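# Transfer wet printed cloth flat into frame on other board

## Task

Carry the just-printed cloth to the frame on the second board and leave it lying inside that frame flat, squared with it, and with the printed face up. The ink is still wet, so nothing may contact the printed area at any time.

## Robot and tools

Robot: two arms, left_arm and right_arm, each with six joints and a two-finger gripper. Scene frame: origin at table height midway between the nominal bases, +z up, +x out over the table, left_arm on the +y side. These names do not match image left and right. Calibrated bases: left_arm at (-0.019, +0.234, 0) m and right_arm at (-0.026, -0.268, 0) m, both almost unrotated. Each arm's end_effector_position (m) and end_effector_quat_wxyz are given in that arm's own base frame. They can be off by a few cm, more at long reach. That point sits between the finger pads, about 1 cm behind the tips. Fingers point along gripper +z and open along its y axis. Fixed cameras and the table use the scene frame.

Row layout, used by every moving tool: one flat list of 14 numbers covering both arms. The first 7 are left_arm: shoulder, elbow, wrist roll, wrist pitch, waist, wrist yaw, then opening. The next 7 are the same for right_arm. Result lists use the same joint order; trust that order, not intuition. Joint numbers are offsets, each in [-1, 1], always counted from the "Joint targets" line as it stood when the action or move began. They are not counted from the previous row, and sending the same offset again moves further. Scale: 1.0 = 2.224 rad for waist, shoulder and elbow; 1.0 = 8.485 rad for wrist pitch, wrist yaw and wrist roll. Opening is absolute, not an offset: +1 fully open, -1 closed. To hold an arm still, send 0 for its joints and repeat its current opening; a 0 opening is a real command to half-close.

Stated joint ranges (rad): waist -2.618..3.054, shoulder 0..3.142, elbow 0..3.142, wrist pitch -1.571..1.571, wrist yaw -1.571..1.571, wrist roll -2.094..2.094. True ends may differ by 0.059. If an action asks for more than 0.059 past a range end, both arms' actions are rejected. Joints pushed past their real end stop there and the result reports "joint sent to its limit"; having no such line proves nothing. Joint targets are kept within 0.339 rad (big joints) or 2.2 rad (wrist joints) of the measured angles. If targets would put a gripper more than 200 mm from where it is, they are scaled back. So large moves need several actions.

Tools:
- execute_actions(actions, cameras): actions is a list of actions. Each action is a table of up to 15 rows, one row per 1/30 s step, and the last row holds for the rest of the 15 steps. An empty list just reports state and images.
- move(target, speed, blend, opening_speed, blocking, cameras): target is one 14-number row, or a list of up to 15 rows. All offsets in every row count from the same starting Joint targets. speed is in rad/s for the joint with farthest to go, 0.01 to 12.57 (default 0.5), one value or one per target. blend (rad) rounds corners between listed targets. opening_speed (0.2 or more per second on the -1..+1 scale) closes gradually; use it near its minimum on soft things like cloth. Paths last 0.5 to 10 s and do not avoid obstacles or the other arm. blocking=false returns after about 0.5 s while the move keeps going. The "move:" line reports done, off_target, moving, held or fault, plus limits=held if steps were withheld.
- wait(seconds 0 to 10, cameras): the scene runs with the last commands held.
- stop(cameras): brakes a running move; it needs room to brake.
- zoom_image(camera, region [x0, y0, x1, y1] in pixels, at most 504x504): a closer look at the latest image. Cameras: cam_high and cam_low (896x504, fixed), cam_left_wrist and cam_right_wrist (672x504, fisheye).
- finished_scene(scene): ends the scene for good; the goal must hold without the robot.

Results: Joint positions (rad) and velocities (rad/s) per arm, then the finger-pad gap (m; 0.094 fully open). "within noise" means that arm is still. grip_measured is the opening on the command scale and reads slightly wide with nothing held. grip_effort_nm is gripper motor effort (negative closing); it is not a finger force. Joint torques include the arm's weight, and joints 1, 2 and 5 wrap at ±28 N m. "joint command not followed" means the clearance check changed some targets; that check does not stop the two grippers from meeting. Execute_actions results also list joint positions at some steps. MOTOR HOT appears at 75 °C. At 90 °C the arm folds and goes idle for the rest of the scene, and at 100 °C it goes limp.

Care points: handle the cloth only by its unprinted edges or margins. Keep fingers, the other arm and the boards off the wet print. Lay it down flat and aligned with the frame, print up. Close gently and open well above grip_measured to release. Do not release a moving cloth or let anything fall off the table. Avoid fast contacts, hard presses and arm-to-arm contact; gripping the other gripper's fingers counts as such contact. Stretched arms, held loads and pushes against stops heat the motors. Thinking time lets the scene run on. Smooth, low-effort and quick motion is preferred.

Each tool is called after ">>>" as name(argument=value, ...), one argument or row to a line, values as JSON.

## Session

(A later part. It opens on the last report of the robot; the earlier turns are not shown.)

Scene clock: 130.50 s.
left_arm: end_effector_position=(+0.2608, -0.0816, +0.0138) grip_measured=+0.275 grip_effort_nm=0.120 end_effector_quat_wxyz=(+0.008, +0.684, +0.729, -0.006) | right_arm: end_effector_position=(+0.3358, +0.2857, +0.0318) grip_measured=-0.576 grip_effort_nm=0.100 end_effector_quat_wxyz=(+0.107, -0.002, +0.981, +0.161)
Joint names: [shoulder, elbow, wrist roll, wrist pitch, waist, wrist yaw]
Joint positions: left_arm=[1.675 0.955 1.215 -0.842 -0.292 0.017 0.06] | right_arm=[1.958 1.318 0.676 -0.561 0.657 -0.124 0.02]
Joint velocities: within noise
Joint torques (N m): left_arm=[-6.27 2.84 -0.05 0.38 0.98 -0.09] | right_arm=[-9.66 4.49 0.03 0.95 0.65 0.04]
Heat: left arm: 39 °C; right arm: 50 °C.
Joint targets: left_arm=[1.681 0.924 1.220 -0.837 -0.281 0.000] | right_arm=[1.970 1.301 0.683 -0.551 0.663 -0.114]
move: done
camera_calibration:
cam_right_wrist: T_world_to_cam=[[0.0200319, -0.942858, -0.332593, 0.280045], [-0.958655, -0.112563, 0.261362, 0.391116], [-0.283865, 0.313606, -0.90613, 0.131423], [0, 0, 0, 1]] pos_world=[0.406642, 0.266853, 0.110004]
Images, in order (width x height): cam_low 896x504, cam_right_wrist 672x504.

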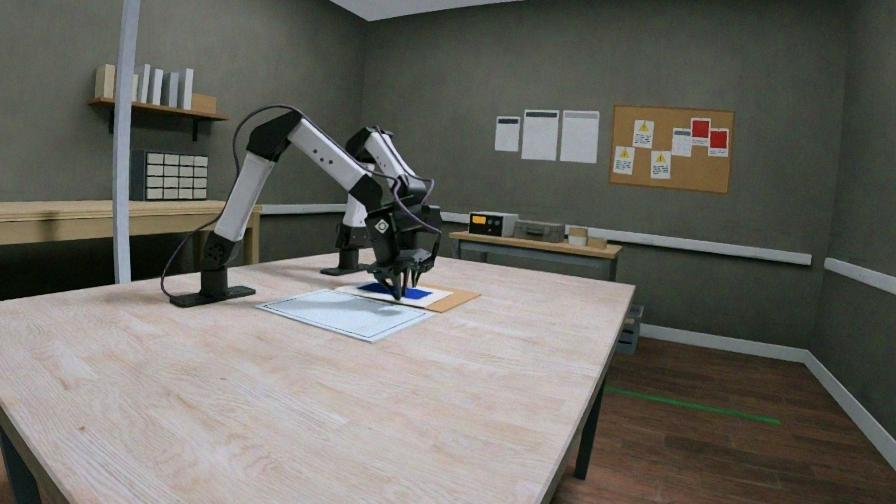

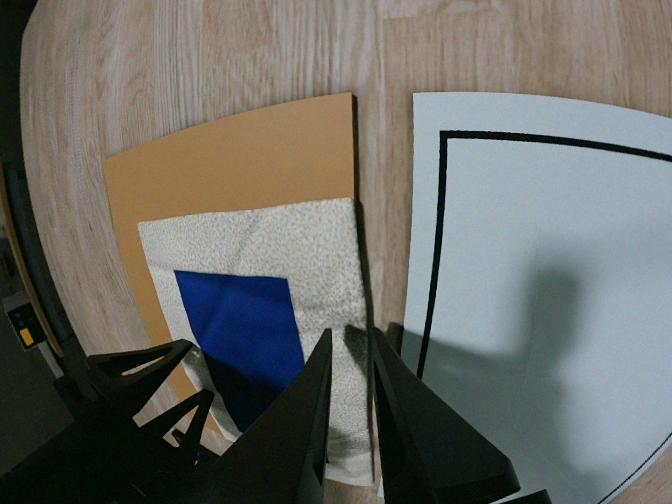

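>>> move(
  target=[0,0,0,0,0,0,0.277,0.0050,-0.0079,0,0.0034,0,0,-0.574],
  speed=0.1,
  cameras=["cam_right_wrist","cam_low"],
)

>>> zoom_image(
  camera="cam_right_wrist",
  region=[250, 200, 500, 400],
)

>>> zoom_image(
  camera="cam_low",
  region=[380, 270, 430, 310],
)

Scene clock: 131.63 s.
left_arm: end_effector_position=(+0.2608, -0.0816, +0.0138) grip_measured=+0.275 grip_effort_nm=0.120 end_effector_quat_wxyz=(+0.008, +0.684, +0.729, -0.006) | right_arm: end_effector_position=(+0.3359, +0.2858, +0.0250) grip_measured=-0.576 grip_effort_nm=0.105 end_effector_quat_wxyz=(+0.107, -0.002, +0.981, +0.162)
Joint names: [shoulder, elbow, wrist roll, wrist pitch, waist, wrist yaw]
Joint positions: left_arm=[1.675 0.955 1.215 -0.842 -0.292 0.017 0.06] | right_arm=[1.967 1.301 0.676 -0.533 0.657 -0.124 0.02]
Joint velocities: within noise
Joint torques (N m): left_arm=[-6.27 2.85 -0.06 0.38 1.01 -0.09] | right_arm=[-9.52 4.41 0.01 0.93 0.66 0.04]
Heat: left arm: 39 °C; right arm: 49 °C.
Joint targets: left_arm=[1.681 0.924 1.220 -0.837 -0.281 0.000] | right_arm=[1.982 1.283 0.683 -0.523 0.663 -0.114]
move: done
camera_calibration:
cam_right_wrist: T_world_to_cam=[[0.0205707, -0.942382, -0.333905, 0.27758], [-0.95914, -0.112863, 0.259445, 0.393379], [-0.282181, 0.314925, -0.906199, 0.124232], [0, 0, 0, 1]] pos_world=[0.406652, 0.266861, 0.103205]
Images, in order (width x height): cam_low 896x504, cam_right_wrist 672x504.

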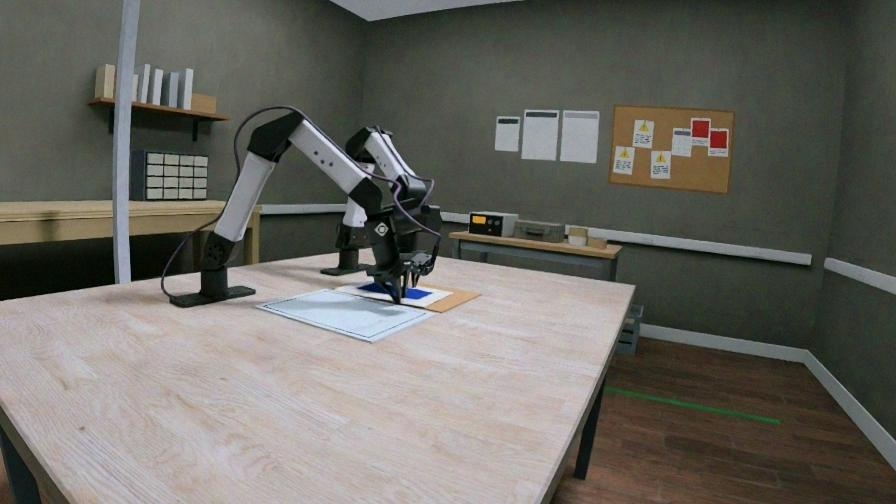

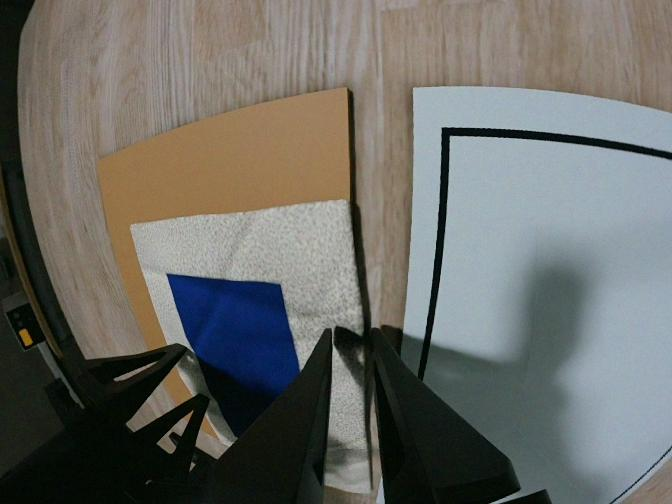

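Scaled by 2.016 from the camera's 672x504 image, which has a finer 960x720 frame.

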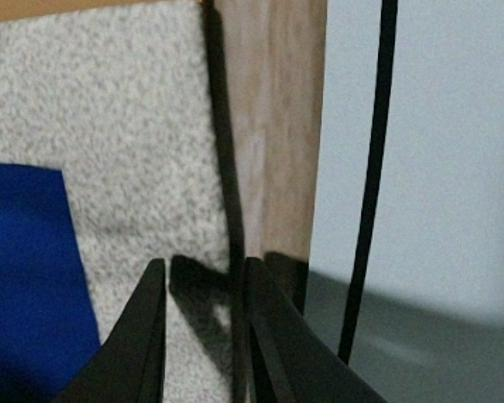

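Scaled by 10.080 from the camera's 896x504 image, which has a finer 1280x720 frame.

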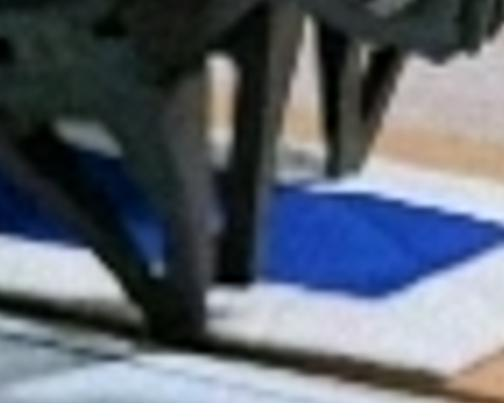

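>>> move(
  target=[0,0,0,0,0,0,0.277,0.0037,-0.0059,0,0.0025,0,0,-0.574],
  speed=0.1,
  cameras=[],
)

>>> move(
  target=[0,0,0,0,0,0,0.277,0.0018,-0.0060,0,0.0012,0,0,-0.574],
  speed=0.1,
  cameras=["cam_right_wrist","cam_low"],
)

>>> zoom_image(
  camera="cam_right_wrist",
  region=[250, 200, 500, 400],
)

>>> zoom_image(
  camera="cam_low",
  region=[380, 270, 430, 310],
)

Scene clock: 132.67 s.
left_arm: end_effector_position=(+0.2608, -0.0816, +0.0138) grip_measured=+0.275 grip_effort_nm=0.120 end_effector_quat_wxyz=(+0.008, +0.684, +0.729, -0.006) | right_arm: end_effector_position=(+0.3367, +0.2864, +0.0209) grip_measured=-0.576 grip_effort_nm=0.095 end_effector_quat_wxyz=(+0.110, -0.002, +0.980, +0.164)
Joint names: [shoulder, elbow, wrist roll, wrist pitch, waist, wrist yaw]
Joint positions: left_arm=[1.675 0.955 1.215 -0.842 -0.292 0.017 0.06] | right_arm=[1.973 1.29 0.677 -0.51 0.657 -0.124 0.02]
Joint velocities: within noise
Joint torques (N m): left_arm=[-6.27 2.84 -0.05 0.38 0.98 -0.09] | right_arm=[-9.36 4.11 0.01 0.95 0.73 0.04]
Heat: left arm: 39 °C; right arm: 49 °C.
Joint targets: left_arm=[1.681 0.924 1.220 -0.837 -0.281 0.000] | right_arm=[1.990 1.270 0.683 -0.502 0.663 -0.114]
move: done
No camera images: "cameras" was empty.

Scene clock: 133.47 s.
left_arm: end_effector_position=(+0.2608, -0.0816, +0.0138) grip_measured=+0.275 grip_effort_nm=0.120 end_effector_quat_wxyz=(+0.008, +0.684, +0.729, -0.006) | right_arm: end_effector_position=(+0.3378, +0.2873, +0.0200) grip_measured=-0.576 grip_effort_nm=0.100 end_effector_quat_wxyz=(+0.114, -0.002, +0.979, +0.167)
Joint names: [shoulder, elbow, wrist roll, wrist pitch, waist, wrist yaw]
Joint positions: left_arm=[1.675 0.955 1.215 -0.842 -0.292 0.017 0.06] | right_arm=[1.973 1.282 0.677 -0.491 0.657 -0.124 0.02]
Joint velocities: within noise
Joint torques (N m): left_arm=[-6.28 2.82 -0.06 0.39 0.98 -0.08] | right_arm=[-8.85 3.89 0.01 0.9 0.69 0.05]
Heat: left arm: 39 °C; right arm: 49 °C.
Joint targets: left_arm=[1.681 0.924 1.220 -0.837 -0.281 0.000] | right_arm=[1.994 1.257 0.683 -0.492 0.663 -0.114]
move: done
camera_calibration:
cam_right_wrist: T_world_to_cam=[[0.0245027, -0.939073, -0.342844, 0.275139], [-0.962362, -0.115008, 0.246236, 0.39859], [-0.270664, 0.323906, -0.906546, 0.113319], [0, 0, 0, 1]] pos_world=[0.407518, 0.267512, 0.098911]
Images, in order (width x height): cam_low 896x504, cam_right_wrist 672x504.

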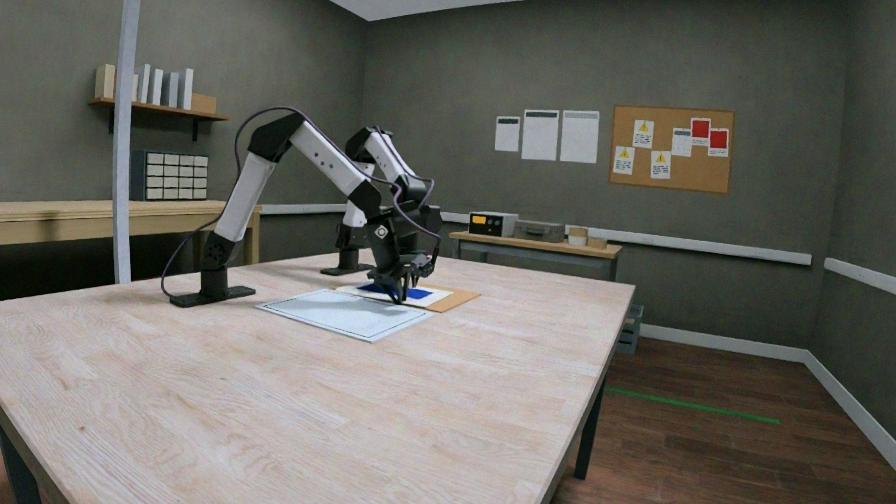

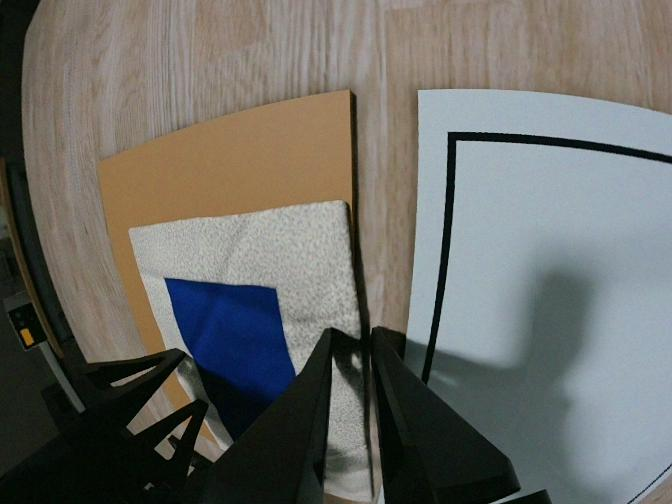

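Scaled by 2.016 from the camera's 672x504 image, which has a finer 960x720 frame.

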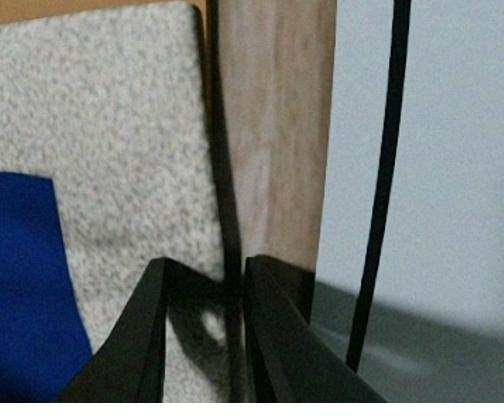

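Scaled by 10.080 from the camera's 896x504 image, which has a finer 1280x720 frame.

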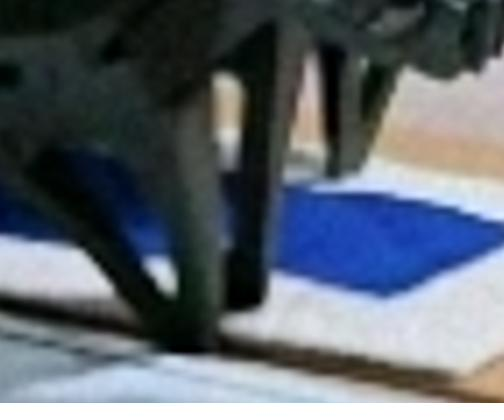

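>>> move(
  target=[0,0,0,0,0,0,0.277,0,-0.0050,0,0,0,0,-0.85],
  speed=0.1,
  opening_speed=0.2,
  cameras=["cam_right_wrist","cam_low"],
)

>>> zoom_image(
  camera="cam_right_wrist",
  region=[250, 200, 500, 400],
)

>>> zoom_image(
  camera="cam_low",
  region=[380, 270, 430, 310],
)

Scene clock: 135.30 s.
left_arm: end_effector_position=(+0.2608, -0.0816, +0.0138) grip_measured=+0.275 grip_effort_nm=0.120 end_effector_quat_wxyz=(+0.008, +0.684, +0.729, -0.006) | right_arm: end_effector_position=(+0.3407, +0.2919, +0.0215) grip_measured=-0.846 grip_effort_nm=-0.256 end_effector_quat_wxyz=(+0.122, -0.004, +0.977, +0.176)
Joint names: [shoulder, elbow, wrist roll, wrist pitch, waist, wrist yaw]
Joint positions: left_arm=[1.675 0.955 1.215 -0.842 -0.292 0.017 0.06] | right_arm=[1.973 1.277 0.677 -0.462 0.659 -0.129 0.007]
Joint velocities: within noise
Joint torques (N m): left_arm=[-6.28 2.84 -0.06 0.39 0.96 -0.08] | right_arm=[-8.88 3.18 0.02 0.67 0.54 0.09]
Heat: left arm: 39 °C; right arm: 48 °C.
Joint targets: left_arm=[1.681 0.924 1.220 -0.837 -0.281 0.000] | right_arm=[1.994 1.246 0.683 -0.491 0.663 -0.114]
move: done
camera_calibration:
cam_right_wrist: T_world_to_cam=[[0.0341335, -0.932229, -0.360255, 0.274957], [-0.965926, -0.123306, 0.227557, 0.405609], [-0.256557, 0.340213, -0.904673, 0.104435], [0, 0, 0, 1]] pos_world=[0.409197, 0.270807, 0.101235]
Images, in order (width x height): cam_low 896x504, cam_right_wrist 672x504.

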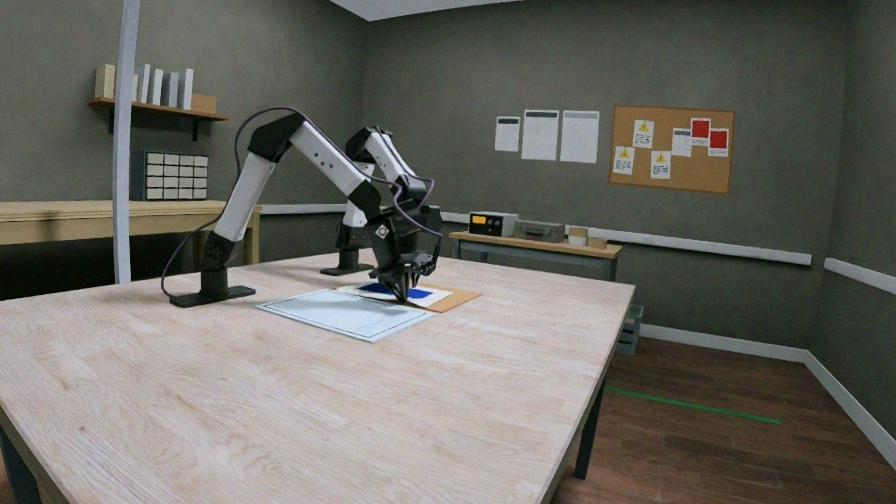

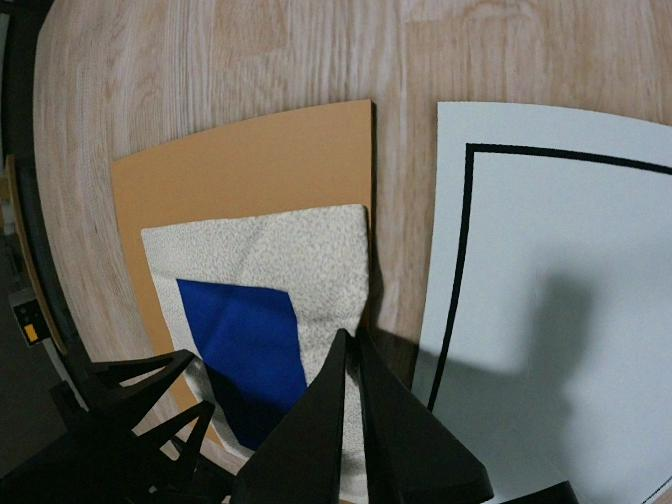

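Scaled by 2.016 from the camera's 672x504 image, which has a finer 960x720 frame.

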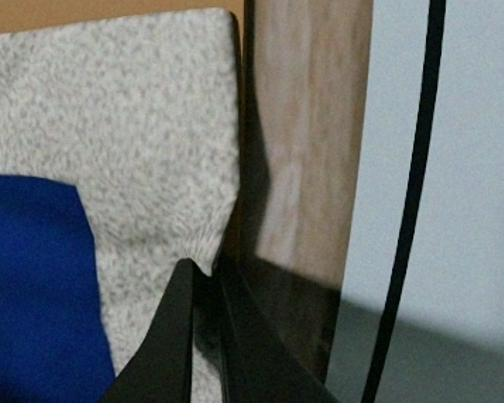

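Scaled by 10.080 from the camera's 896x504 image, which has a finer 1280x720 frame.

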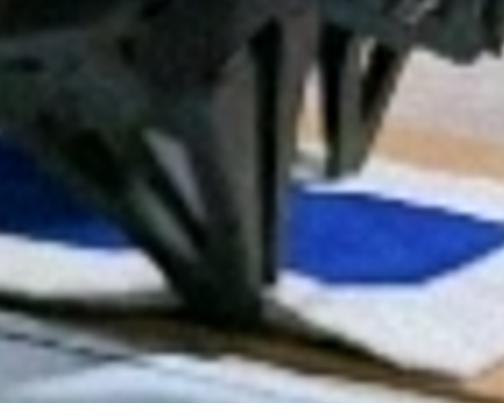

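>>> move(
  target=[0,0,0,0,0,0,0.277,0,0,0,0,0,0,-1.0],
  opening_speed=0.2,
  cameras=["cam_right_wrist","cam_low"],
)

>>> zoom_image(
  camera="cam_right_wrist",
  region=[250, 200, 500, 400],
)

>>> zoom_image(
  camera="cam_low",
  region=[380, 270, 430, 310],
)

Scene clock: 136.47 s.
left_arm: end_effector_position=(+0.2608, -0.0816, +0.0138) grip_measured=+0.275 grip_effort_nm=0.125 end_effector_quat_wxyz=(+0.008, +0.684, +0.729, -0.006) | right_arm: end_effector_position=(+0.3413, +0.2948, +0.0227) grip_measured=-0.950 grip_effort_nm=-1.043 end_effector_quat_wxyz=(+0.124, -0.006, +0.975, +0.182)
Joint names: [shoulder, elbow, wrist roll, wrist pitch, waist, wrist yaw]
Joint positions: left_arm=[1.675 0.955 1.215 -0.842 -0.292 0.017 0.06] | right_arm=[1.973 1.277 0.677 -0.451 0.661 -0.135 0.002]
Joint velocities: within noise
Joint torques (N m): left_arm=[-6.3 2.84 -0.05 0.38 0.99 -0.08] | right_arm=[-8.92 3.4 0.01 0.59 0.29 0.15]
Heat: left arm: 39 °C; right arm: 48 °C.
Joint targets: left_arm=[1.681 0.924 1.220 -0.837 -0.281 0.000] | right_arm=[1.994 1.246 0.683 -0.491 0.663 -0.114]
move: off_target (right_arm); right_arm: the wrist pitch is farthest, 0.040 rad from its target
camera_calibration:
cam_right_wrist: T_world_to_cam=[[0.0400001, -0.92808, -0.370227, 0.275101], [-0.966503, -0.129947, 0.221327, 0.408593], [-0.253519, 0.348973, -0.90219, 0.101018], [0, 0, 0, 1]] pos_world=[0.409513, 0.273158, 0.102555]
Images, in order (width x height): cam_low 896x504, cam_right_wrist 672x504.

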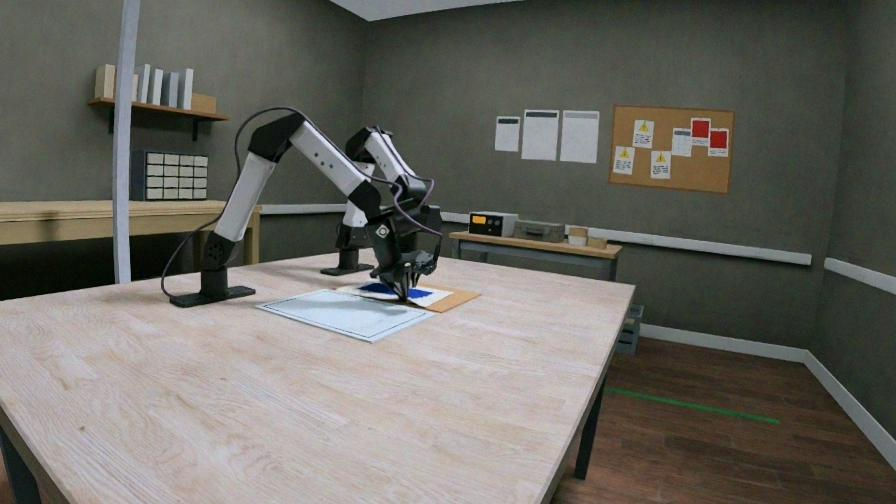

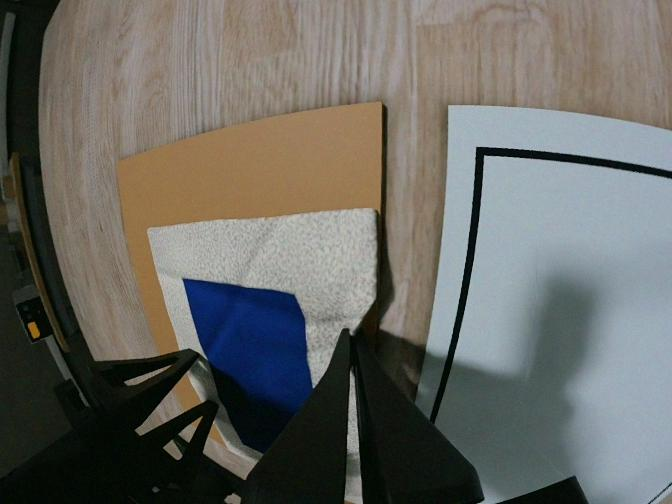

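Scaled by 2.016 from the camera's 672x504 image, which has a finer 960x720 frame.

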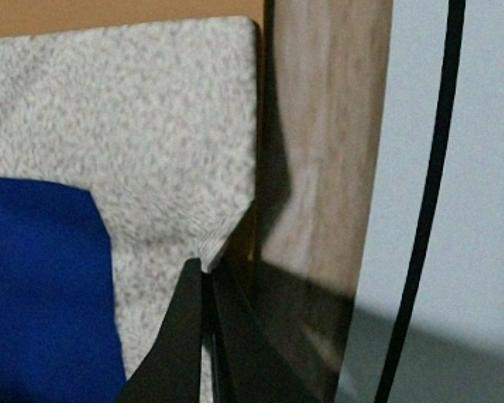

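Scaled by 10.080 from the camera's 896x504 image, which has a finer 1280x720 frame.

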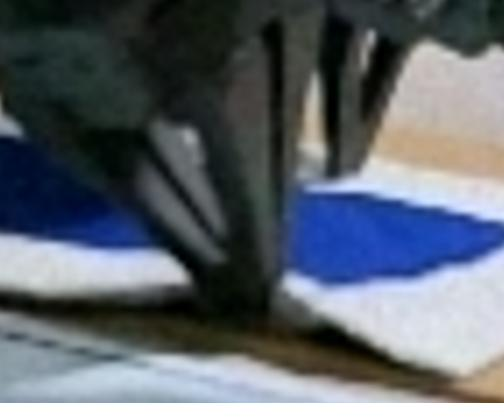

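>>> move(
  target=[0,0.0674,0,-0.0177,0,0,0.277,0,0.0750,0,-0.0120,0,0,-1.0],
  speed=0.12,
)

>>> zoom_image(
  camera="cam_right_wrist",
  region=[250, 200, 500, 400],
)

>>> zoom_image(
  camera="cam_low",
  region=[340, 240, 460, 320],
)

Scene clock: 138.67 s.
left_arm: end_effector_position=(+0.2654, -0.0809, +0.0368) grip_measured=+0.275 grip_effort_nm=0.115 end_effector_quat_wxyz=(-0.005, +0.682, +0.731, -0.010) | right_arm: end_effector_position=(+0.3461, +0.2961, +0.0418) grip_measured=-0.953 grip_effort_nm=-1.057 end_effector_quat_wxyz=(+0.116, -0.004, +0.979, +0.169)
Joint names: [shoulder, elbow, wrist roll, wrist pitch, waist, wrist yaw]
Joint positions: left_arm=[1.675 1.055 1.215 -0.969 -0.287 0.014 0.06] | right_arm=[1.979 1.381 0.677 -0.578 0.661 -0.124 0.002]
Joint velocities: within noise
Joint torques (N m): left_arm=[-6.46 6.78 -0.05 0.01 0.54 -0.06] | right_arm=[-9.68 8.44 0.02 0.76 0.21 0.06]
Heat: left arm: 39 °C; right arm: 48 °C.
Joint targets: left_arm=[1.681 1.075 1.220 -0.987 -0.281 0.000] | right_arm=[1.994 1.412 0.683 -0.593 0.663 -0.114]
move: done
camera_calibration:
cam_left_wrist: T_world_to_cam=[[-0.998422, -0.0500943, 0.0253672, 0.262034], [-0.0321851, 0.880744, 0.472497, 0.10805], [-0.0460115, 0.470935, -0.880967, 0.187572], [0, 0, 0, 1]] pos_world=[0.273728, -0.170372, 0.107544]
cam_right_wrist: T_world_to_cam=[[0.0298972, -0.937456, -0.346816, 0.288594], [-0.963053, -0.119924, 0.241139, 0.404138], [-0.267649, 0.326793, -0.906405, 0.130603], [0, 0, 0, 1]] pos_world=[0.415534, 0.27633, 0.121015]

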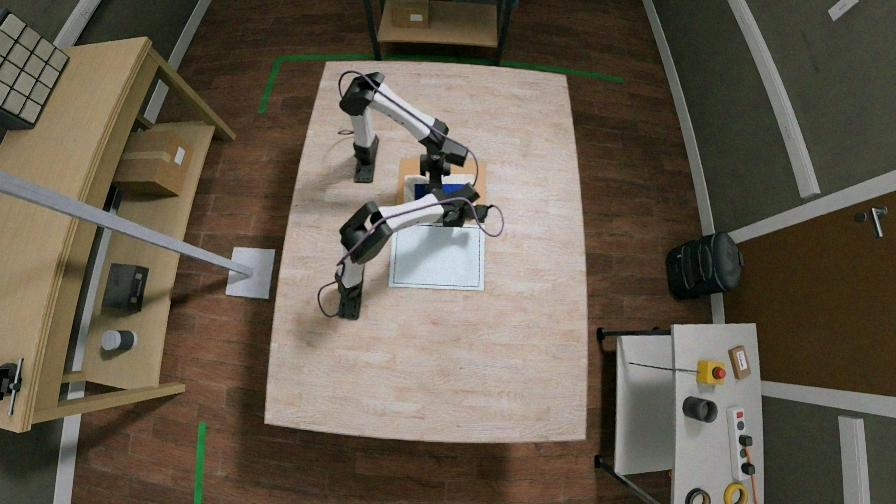

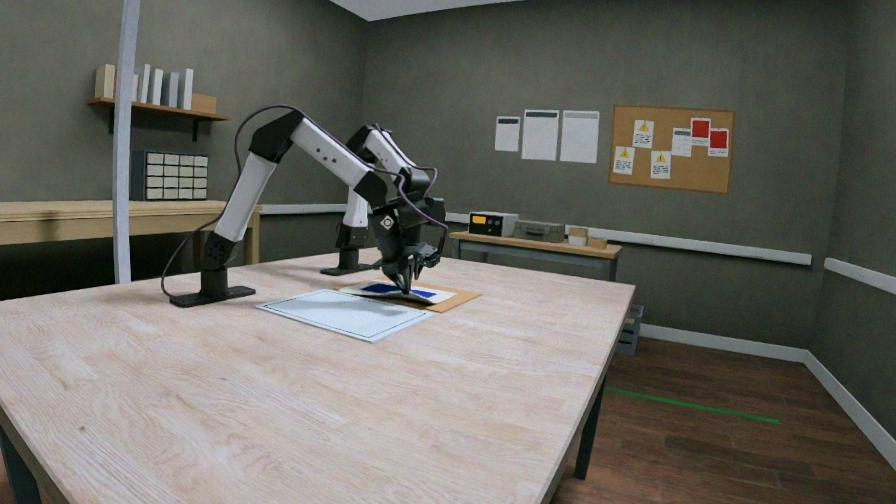

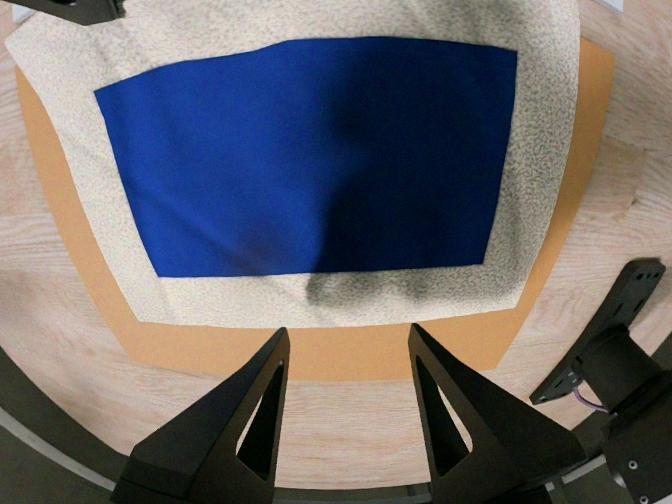

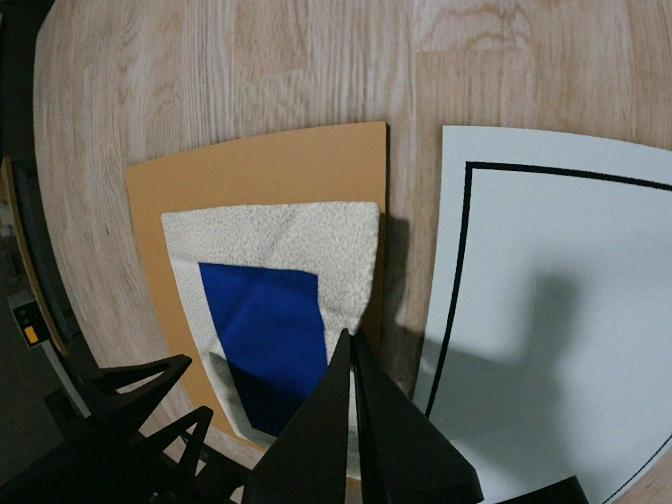

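Scaled by 2.016 from the camera's 672x504 image, which has a finer 960x720 frame.

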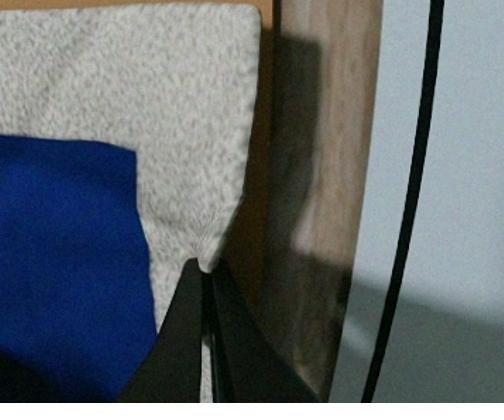

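Scaled by 4.200 from the camera's 896x504 image, which has a finer 1280x720 frame.

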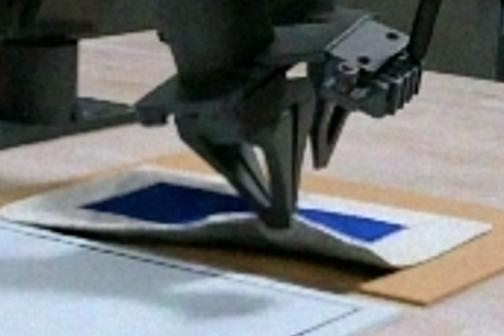

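>>> move(
  target=[0,0.0450,0,-0.0118,0,0,0.277,-0.0405,-0.0450,-0.0059,0.0004,-0.0247,-0.0021,-1.0],
  speed=0.12,
)

>>> zoom_image(
  camera="cam_right_wrist",
  region=[150, 180, 550, 480],
)

>>> zoom_image(
  camera="cam_low",
  region=[320, 240, 460, 320],
)

Scene clock: 140.93 s.
left_arm: end_effector_position=(+0.2730, -0.0832, +0.0606) grip_measured=+0.275 grip_effort_nm=0.120 end_effector_quat_wxyz=(-0.005, +0.682, +0.731, -0.010) | right_arm: end_effector_position=(+0.3497, +0.2719, +0.0444) grip_measured=-0.953 grip_effort_nm=-1.057 end_effector_quat_wxyz=(+0.120, +0.001, +0.979, +0.162)
Joint names: [shoulder, elbow, wrist roll, wrist pitch, waist, wrist yaw]
Joint positions: left_arm=[1.675 1.155 1.215 -1.069 -0.287 0.014 0.06] | right_arm=[1.935 1.332 0.64 -0.58 0.613 -0.124 0.002]
Joint velocities: within noise
Joint torques (N m): left_arm=[-6.64 6.95 -0.05 0.02 0.54 -0.06] | right_arm=[-13.55 4.46 -0.09 0.81 -0.28 -0.15]
Heat: left arm: 39 °C; right arm: 48 °C.
Joint targets: left_arm=[1.681 1.174 1.220 -1.087 -0.281 0.000] | right_arm=[1.904 1.313 0.633 -0.590 0.608 -0.132]
move: done
camera_calibration:
cam_left_wrist: T_world_to_cam=[[-0.998399, -0.050165, 0.026118, 0.268886], [-0.0318862, 0.880682, 0.472634, 0.0989656], [-0.0467114, 0.471044, -0.880872, 0.21018], [0, 0, 0, 1]] pos_world=[0.281429, -0.172673, 0.131344]
cam_right_wrist: T_world_to_cam=[[0.0193187, -0.942067, -0.334869, 0.271047], [-0.966374, -0.103491, 0.235393, 0.401047], [-0.256412, 0.319061, -0.912388, 0.140311], [0, 0, 0, 1]] pos_world=[0.418303, 0.252081, 0.124379]

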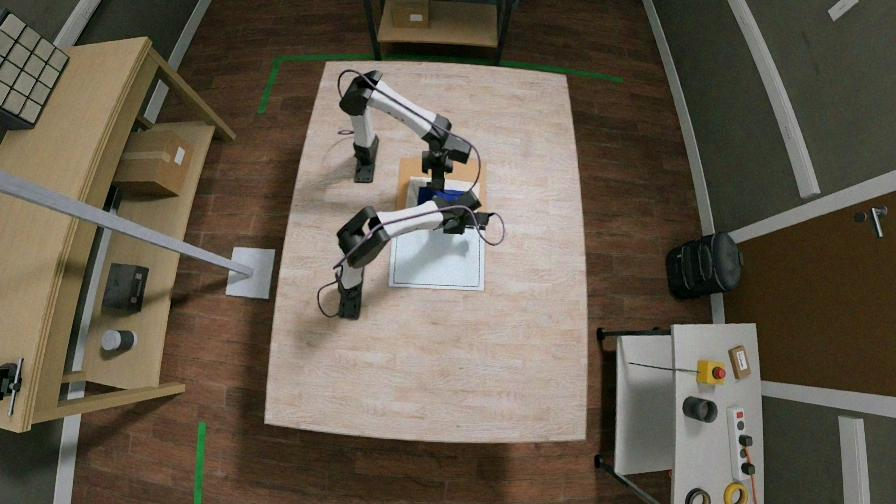

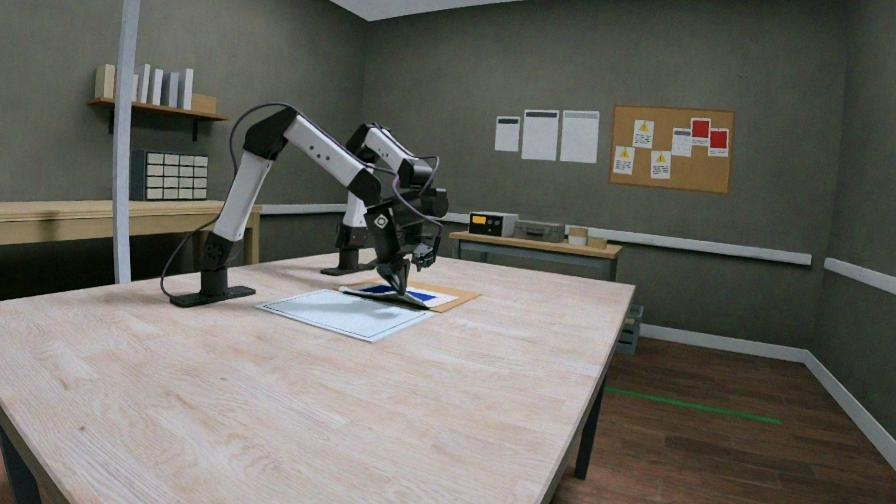

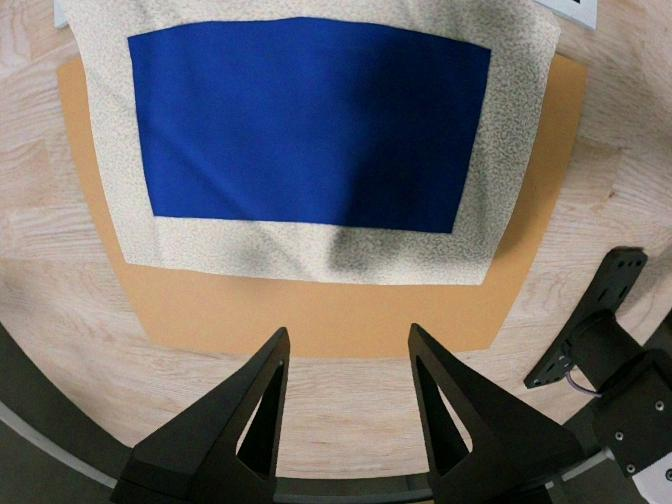

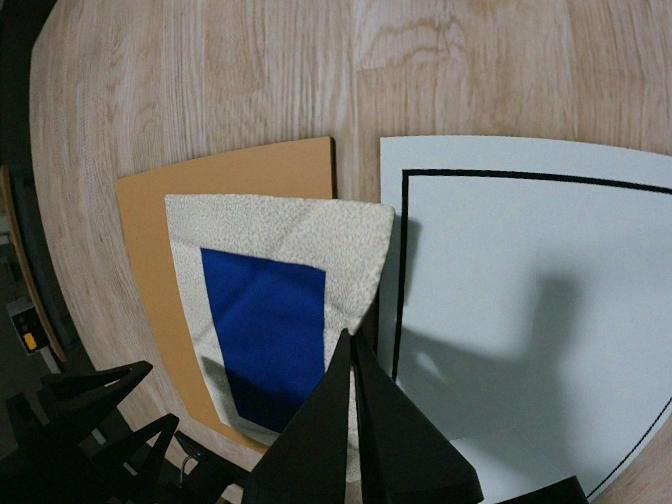

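Scaled by 1.260 from the camera's 672x504 image, which has a finer 960x720 frame.

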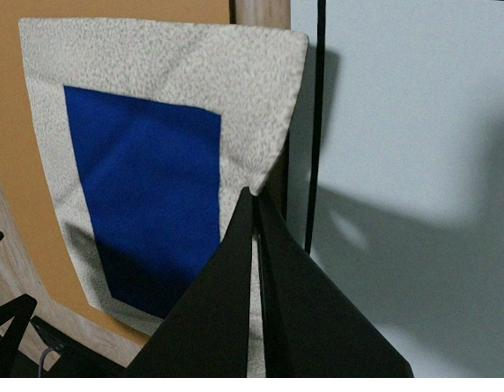

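Scaled by 3.600 from the camera's 896x504 image, which has a finer 1280x720 frame.

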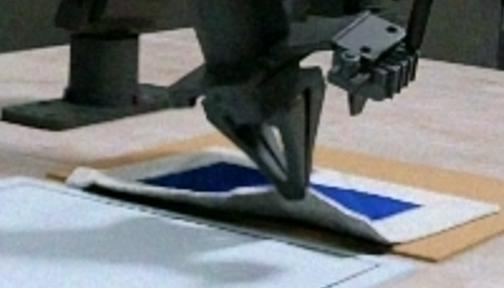

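>>> move(
  target=[0,0,0,0,0,0,0.277,-0.0283,-0.0337,-0.0059,0.0005,-0.0288,-0.0026,-1.0],
  speed=0.12,
)

>>> zoom_image(
  camera="cam_right_wrist",
  region=[150, 180, 550, 480],
)

>>> zoom_image(
  camera="cam_low",
  region=[320, 240, 460, 320],
)

>>> zoom_image(
  camera="cam_high",
  region=[380, 150, 500, 300],
)

Scene clock: 142.30 s.
left_arm: end_effector_position=(+0.2728, -0.0831, +0.0606) grip_measured=+0.275 grip_effort_nm=0.125 end_effector_quat_wxyz=(-0.005, +0.682, +0.731, -0.011) | right_arm: end_effector_position=(+0.3480, +0.2411, +0.0464) grip_measured=-0.953 grip_effort_nm=-1.062 end_effector_quat_wxyz=(+0.120, +0.007, +0.980, +0.160)
Joint names: [shoulder, elbow, wrist roll, wrist pitch, waist, wrist yaw]
Joint positions: left_arm=[1.675 1.155 1.215 -1.07 -0.287 0.014 0.06] | right_arm=[1.871 1.256 0.59 -0.58 0.548 -0.142 0.002]
Joint velocities: within noise
Joint torques (N m): left_arm=[-6.65 6.94 -0.05 0.02 0.54 -0.05] | right_arm=[-12.67 4.42 -0.12 0.84 -0.14 -0.25]
Heat: left arm: 39 °C; right arm: 48 °C.
Joint targets: left_arm=[1.681 1.174 1.220 -1.087 -0.281 0.000] | right_arm=[1.841 1.237 0.583 -0.586 0.544 -0.154]
move: done
camera_calibration:
cam_left_wrist: T_world_to_cam=[[-0.998384, -0.0501007, 0.0268235, 0.268706], [-0.0314854, 0.880584, 0.472844, 0.0987171], [-0.0473101, 0.471235, -0.880738, 0.210312], [0, 0, 0, 1]] pos_world=[0.28133, -0.172573, 0.131345]
cam_right_wrist: T_world_to_cam=[[0.00649346, -0.943454, -0.33144, 0.247311], [-0.966661, -0.0907673, 0.239433, 0.39254], [-0.255978, 0.318835, -0.912589, 0.15143], [0, 0, 0, 1]] pos_world=[0.41661, 0.220675, 0.126175]

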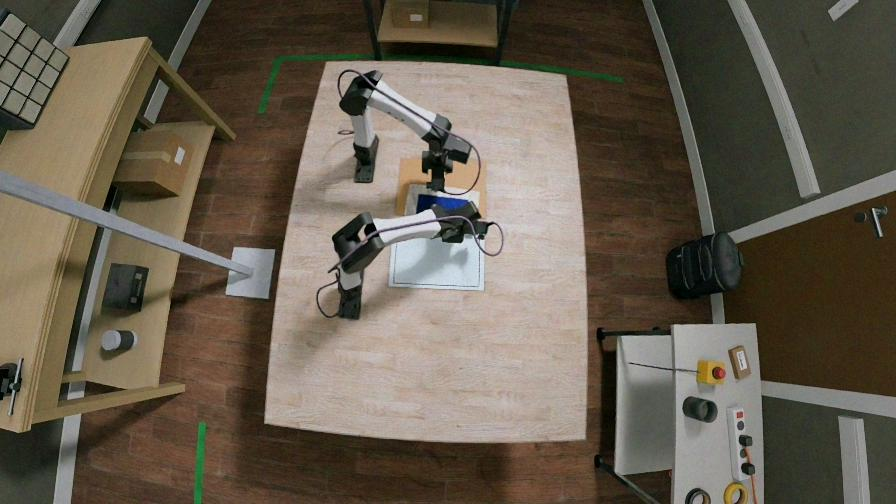

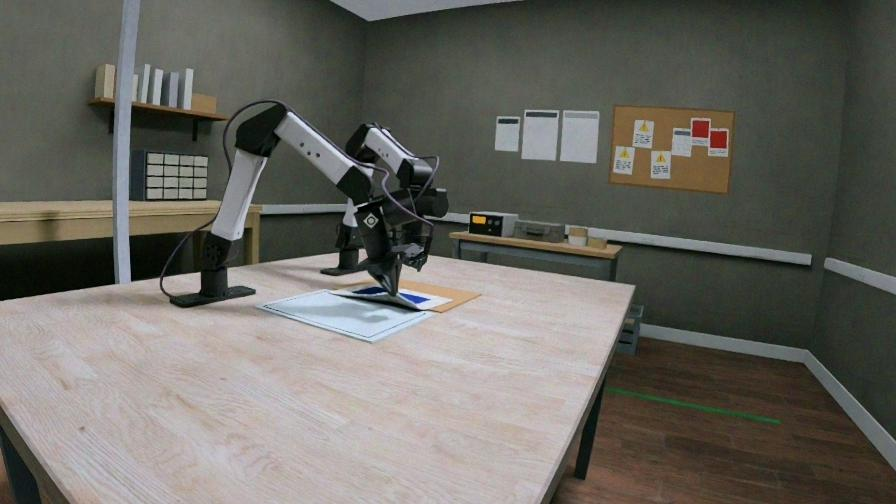

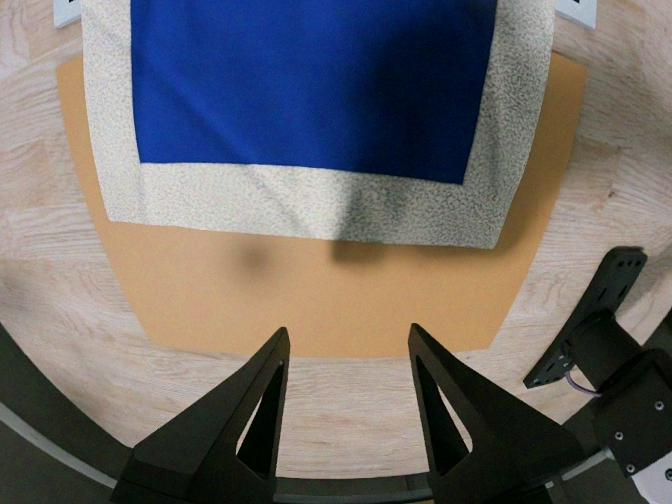

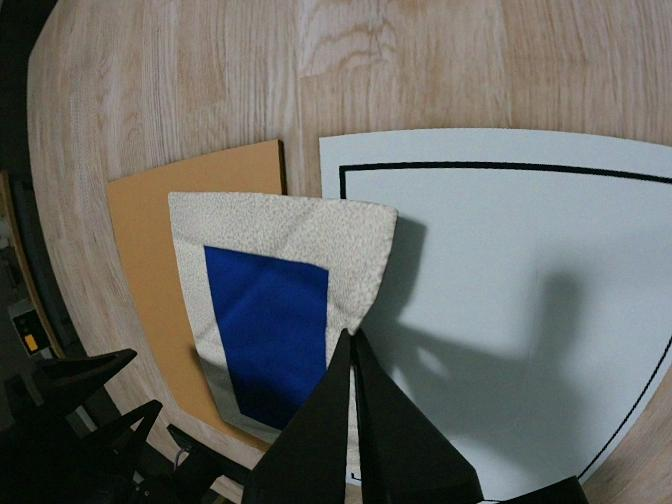

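Scaled by 1.260 from the camera's 672x504 image, which has a finer 960x720 frame.

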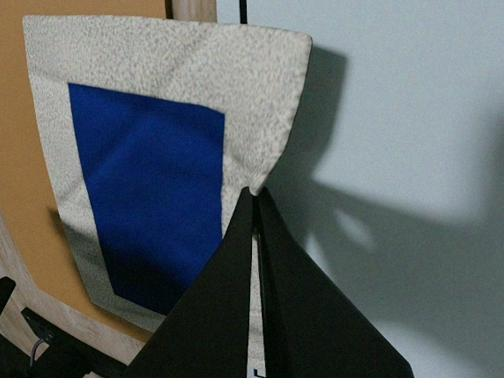

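Scaled by 3.600 from the camera's 896x504 image, which has a finer 1280x720 frame.

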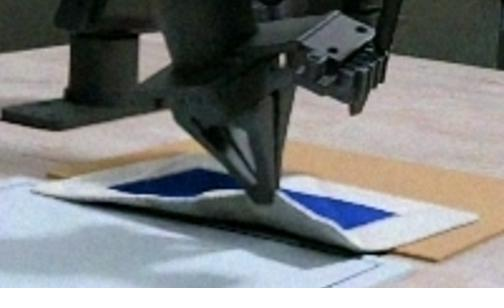

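Scaled by 3.360 from the camera's 896x504 image, which has a finer 1280x720 frame.

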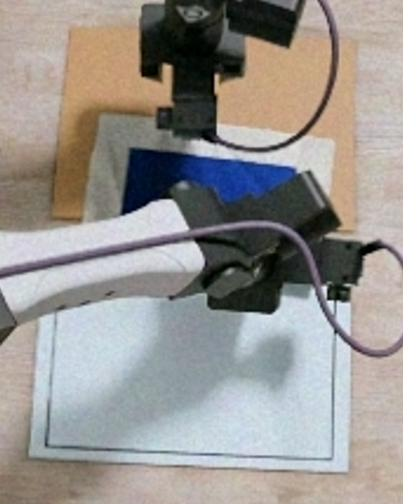

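>>> move(
  target=[0,0,0,0,0,0,0.277,0.0270,-0.0200,0,0.0095,0,0,-1.0],
  speed=0.12,
  cameras=["cam_right_wrist","cam_low"],
)

>>> zoom_image(
  camera="cam_low",
  region=[320, 240, 460, 320],
)

Scene clock: 144.30 s.
left_arm: end_effector_position=(+0.2727, -0.0831, +0.0606) grip_measured=+0.275 grip_effort_nm=0.120 end_effector_quat_wxyz=(-0.006, +0.682, +0.731, -0.011) | right_arm: end_effector_position=(+0.3465, +0.2403, +0.0305) grip_measured=-0.953 grip_effort_nm=-1.062 end_effector_quat_wxyz=(+0.120, +0.007, +0.980, +0.160)
Joint names: [shoulder, elbow, wrist roll, wrist pitch, waist, wrist yaw]
Joint positions: left_arm=[1.675 1.155 1.215 -1.07 -0.287 0.014 0.06] | right_arm=[1.888 1.21 0.589 -0.515 0.548 -0.143 0.002]
Joint velocities: within noise
Joint torques (N m): left_arm=[-6.64 6.95 -0.05 0.03 0.54 -0.06] | right_arm=[-8.98 4.37 -0.09 0.96 -0.27 -0.23]
Heat: left arm: 39 °C; right arm: 47 °C.
Joint targets: left_arm=[1.681 1.174 1.220 -1.087 -0.281 0.000] | right_arm=[1.901 1.193 0.583 -0.505 0.544 -0.154]
move: done
camera_calibration:
cam_right_wrist: T_world_to_cam=[[0.0078098, -0.943064, -0.33252, 0.240916], [-0.966862, -0.0919798, 0.238156, 0.395305], [-0.255182, 0.319641, -0.91253, 0.136337], [0, 0, 0, 1]] pos_world=[0.415114, 0.21998, 0.110376]
Images, in order (width x height): cam_low 896x504, cam_right_wrist 672x504.

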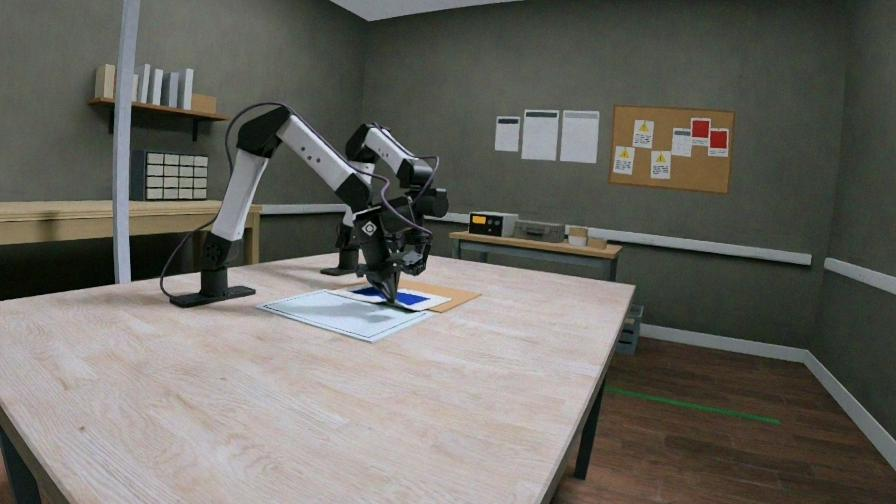

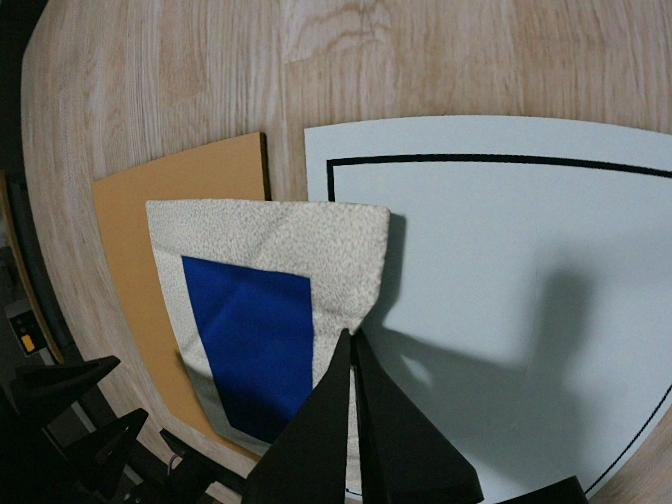

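Scaled by 3.600 from the camera's 896x504 image, which has a finer 1280x720 frame.

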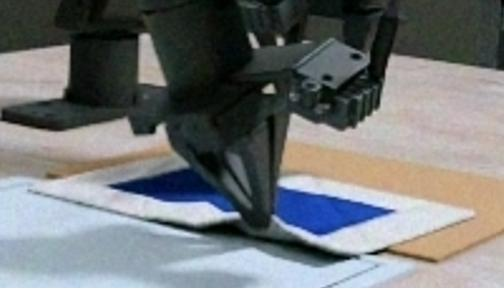

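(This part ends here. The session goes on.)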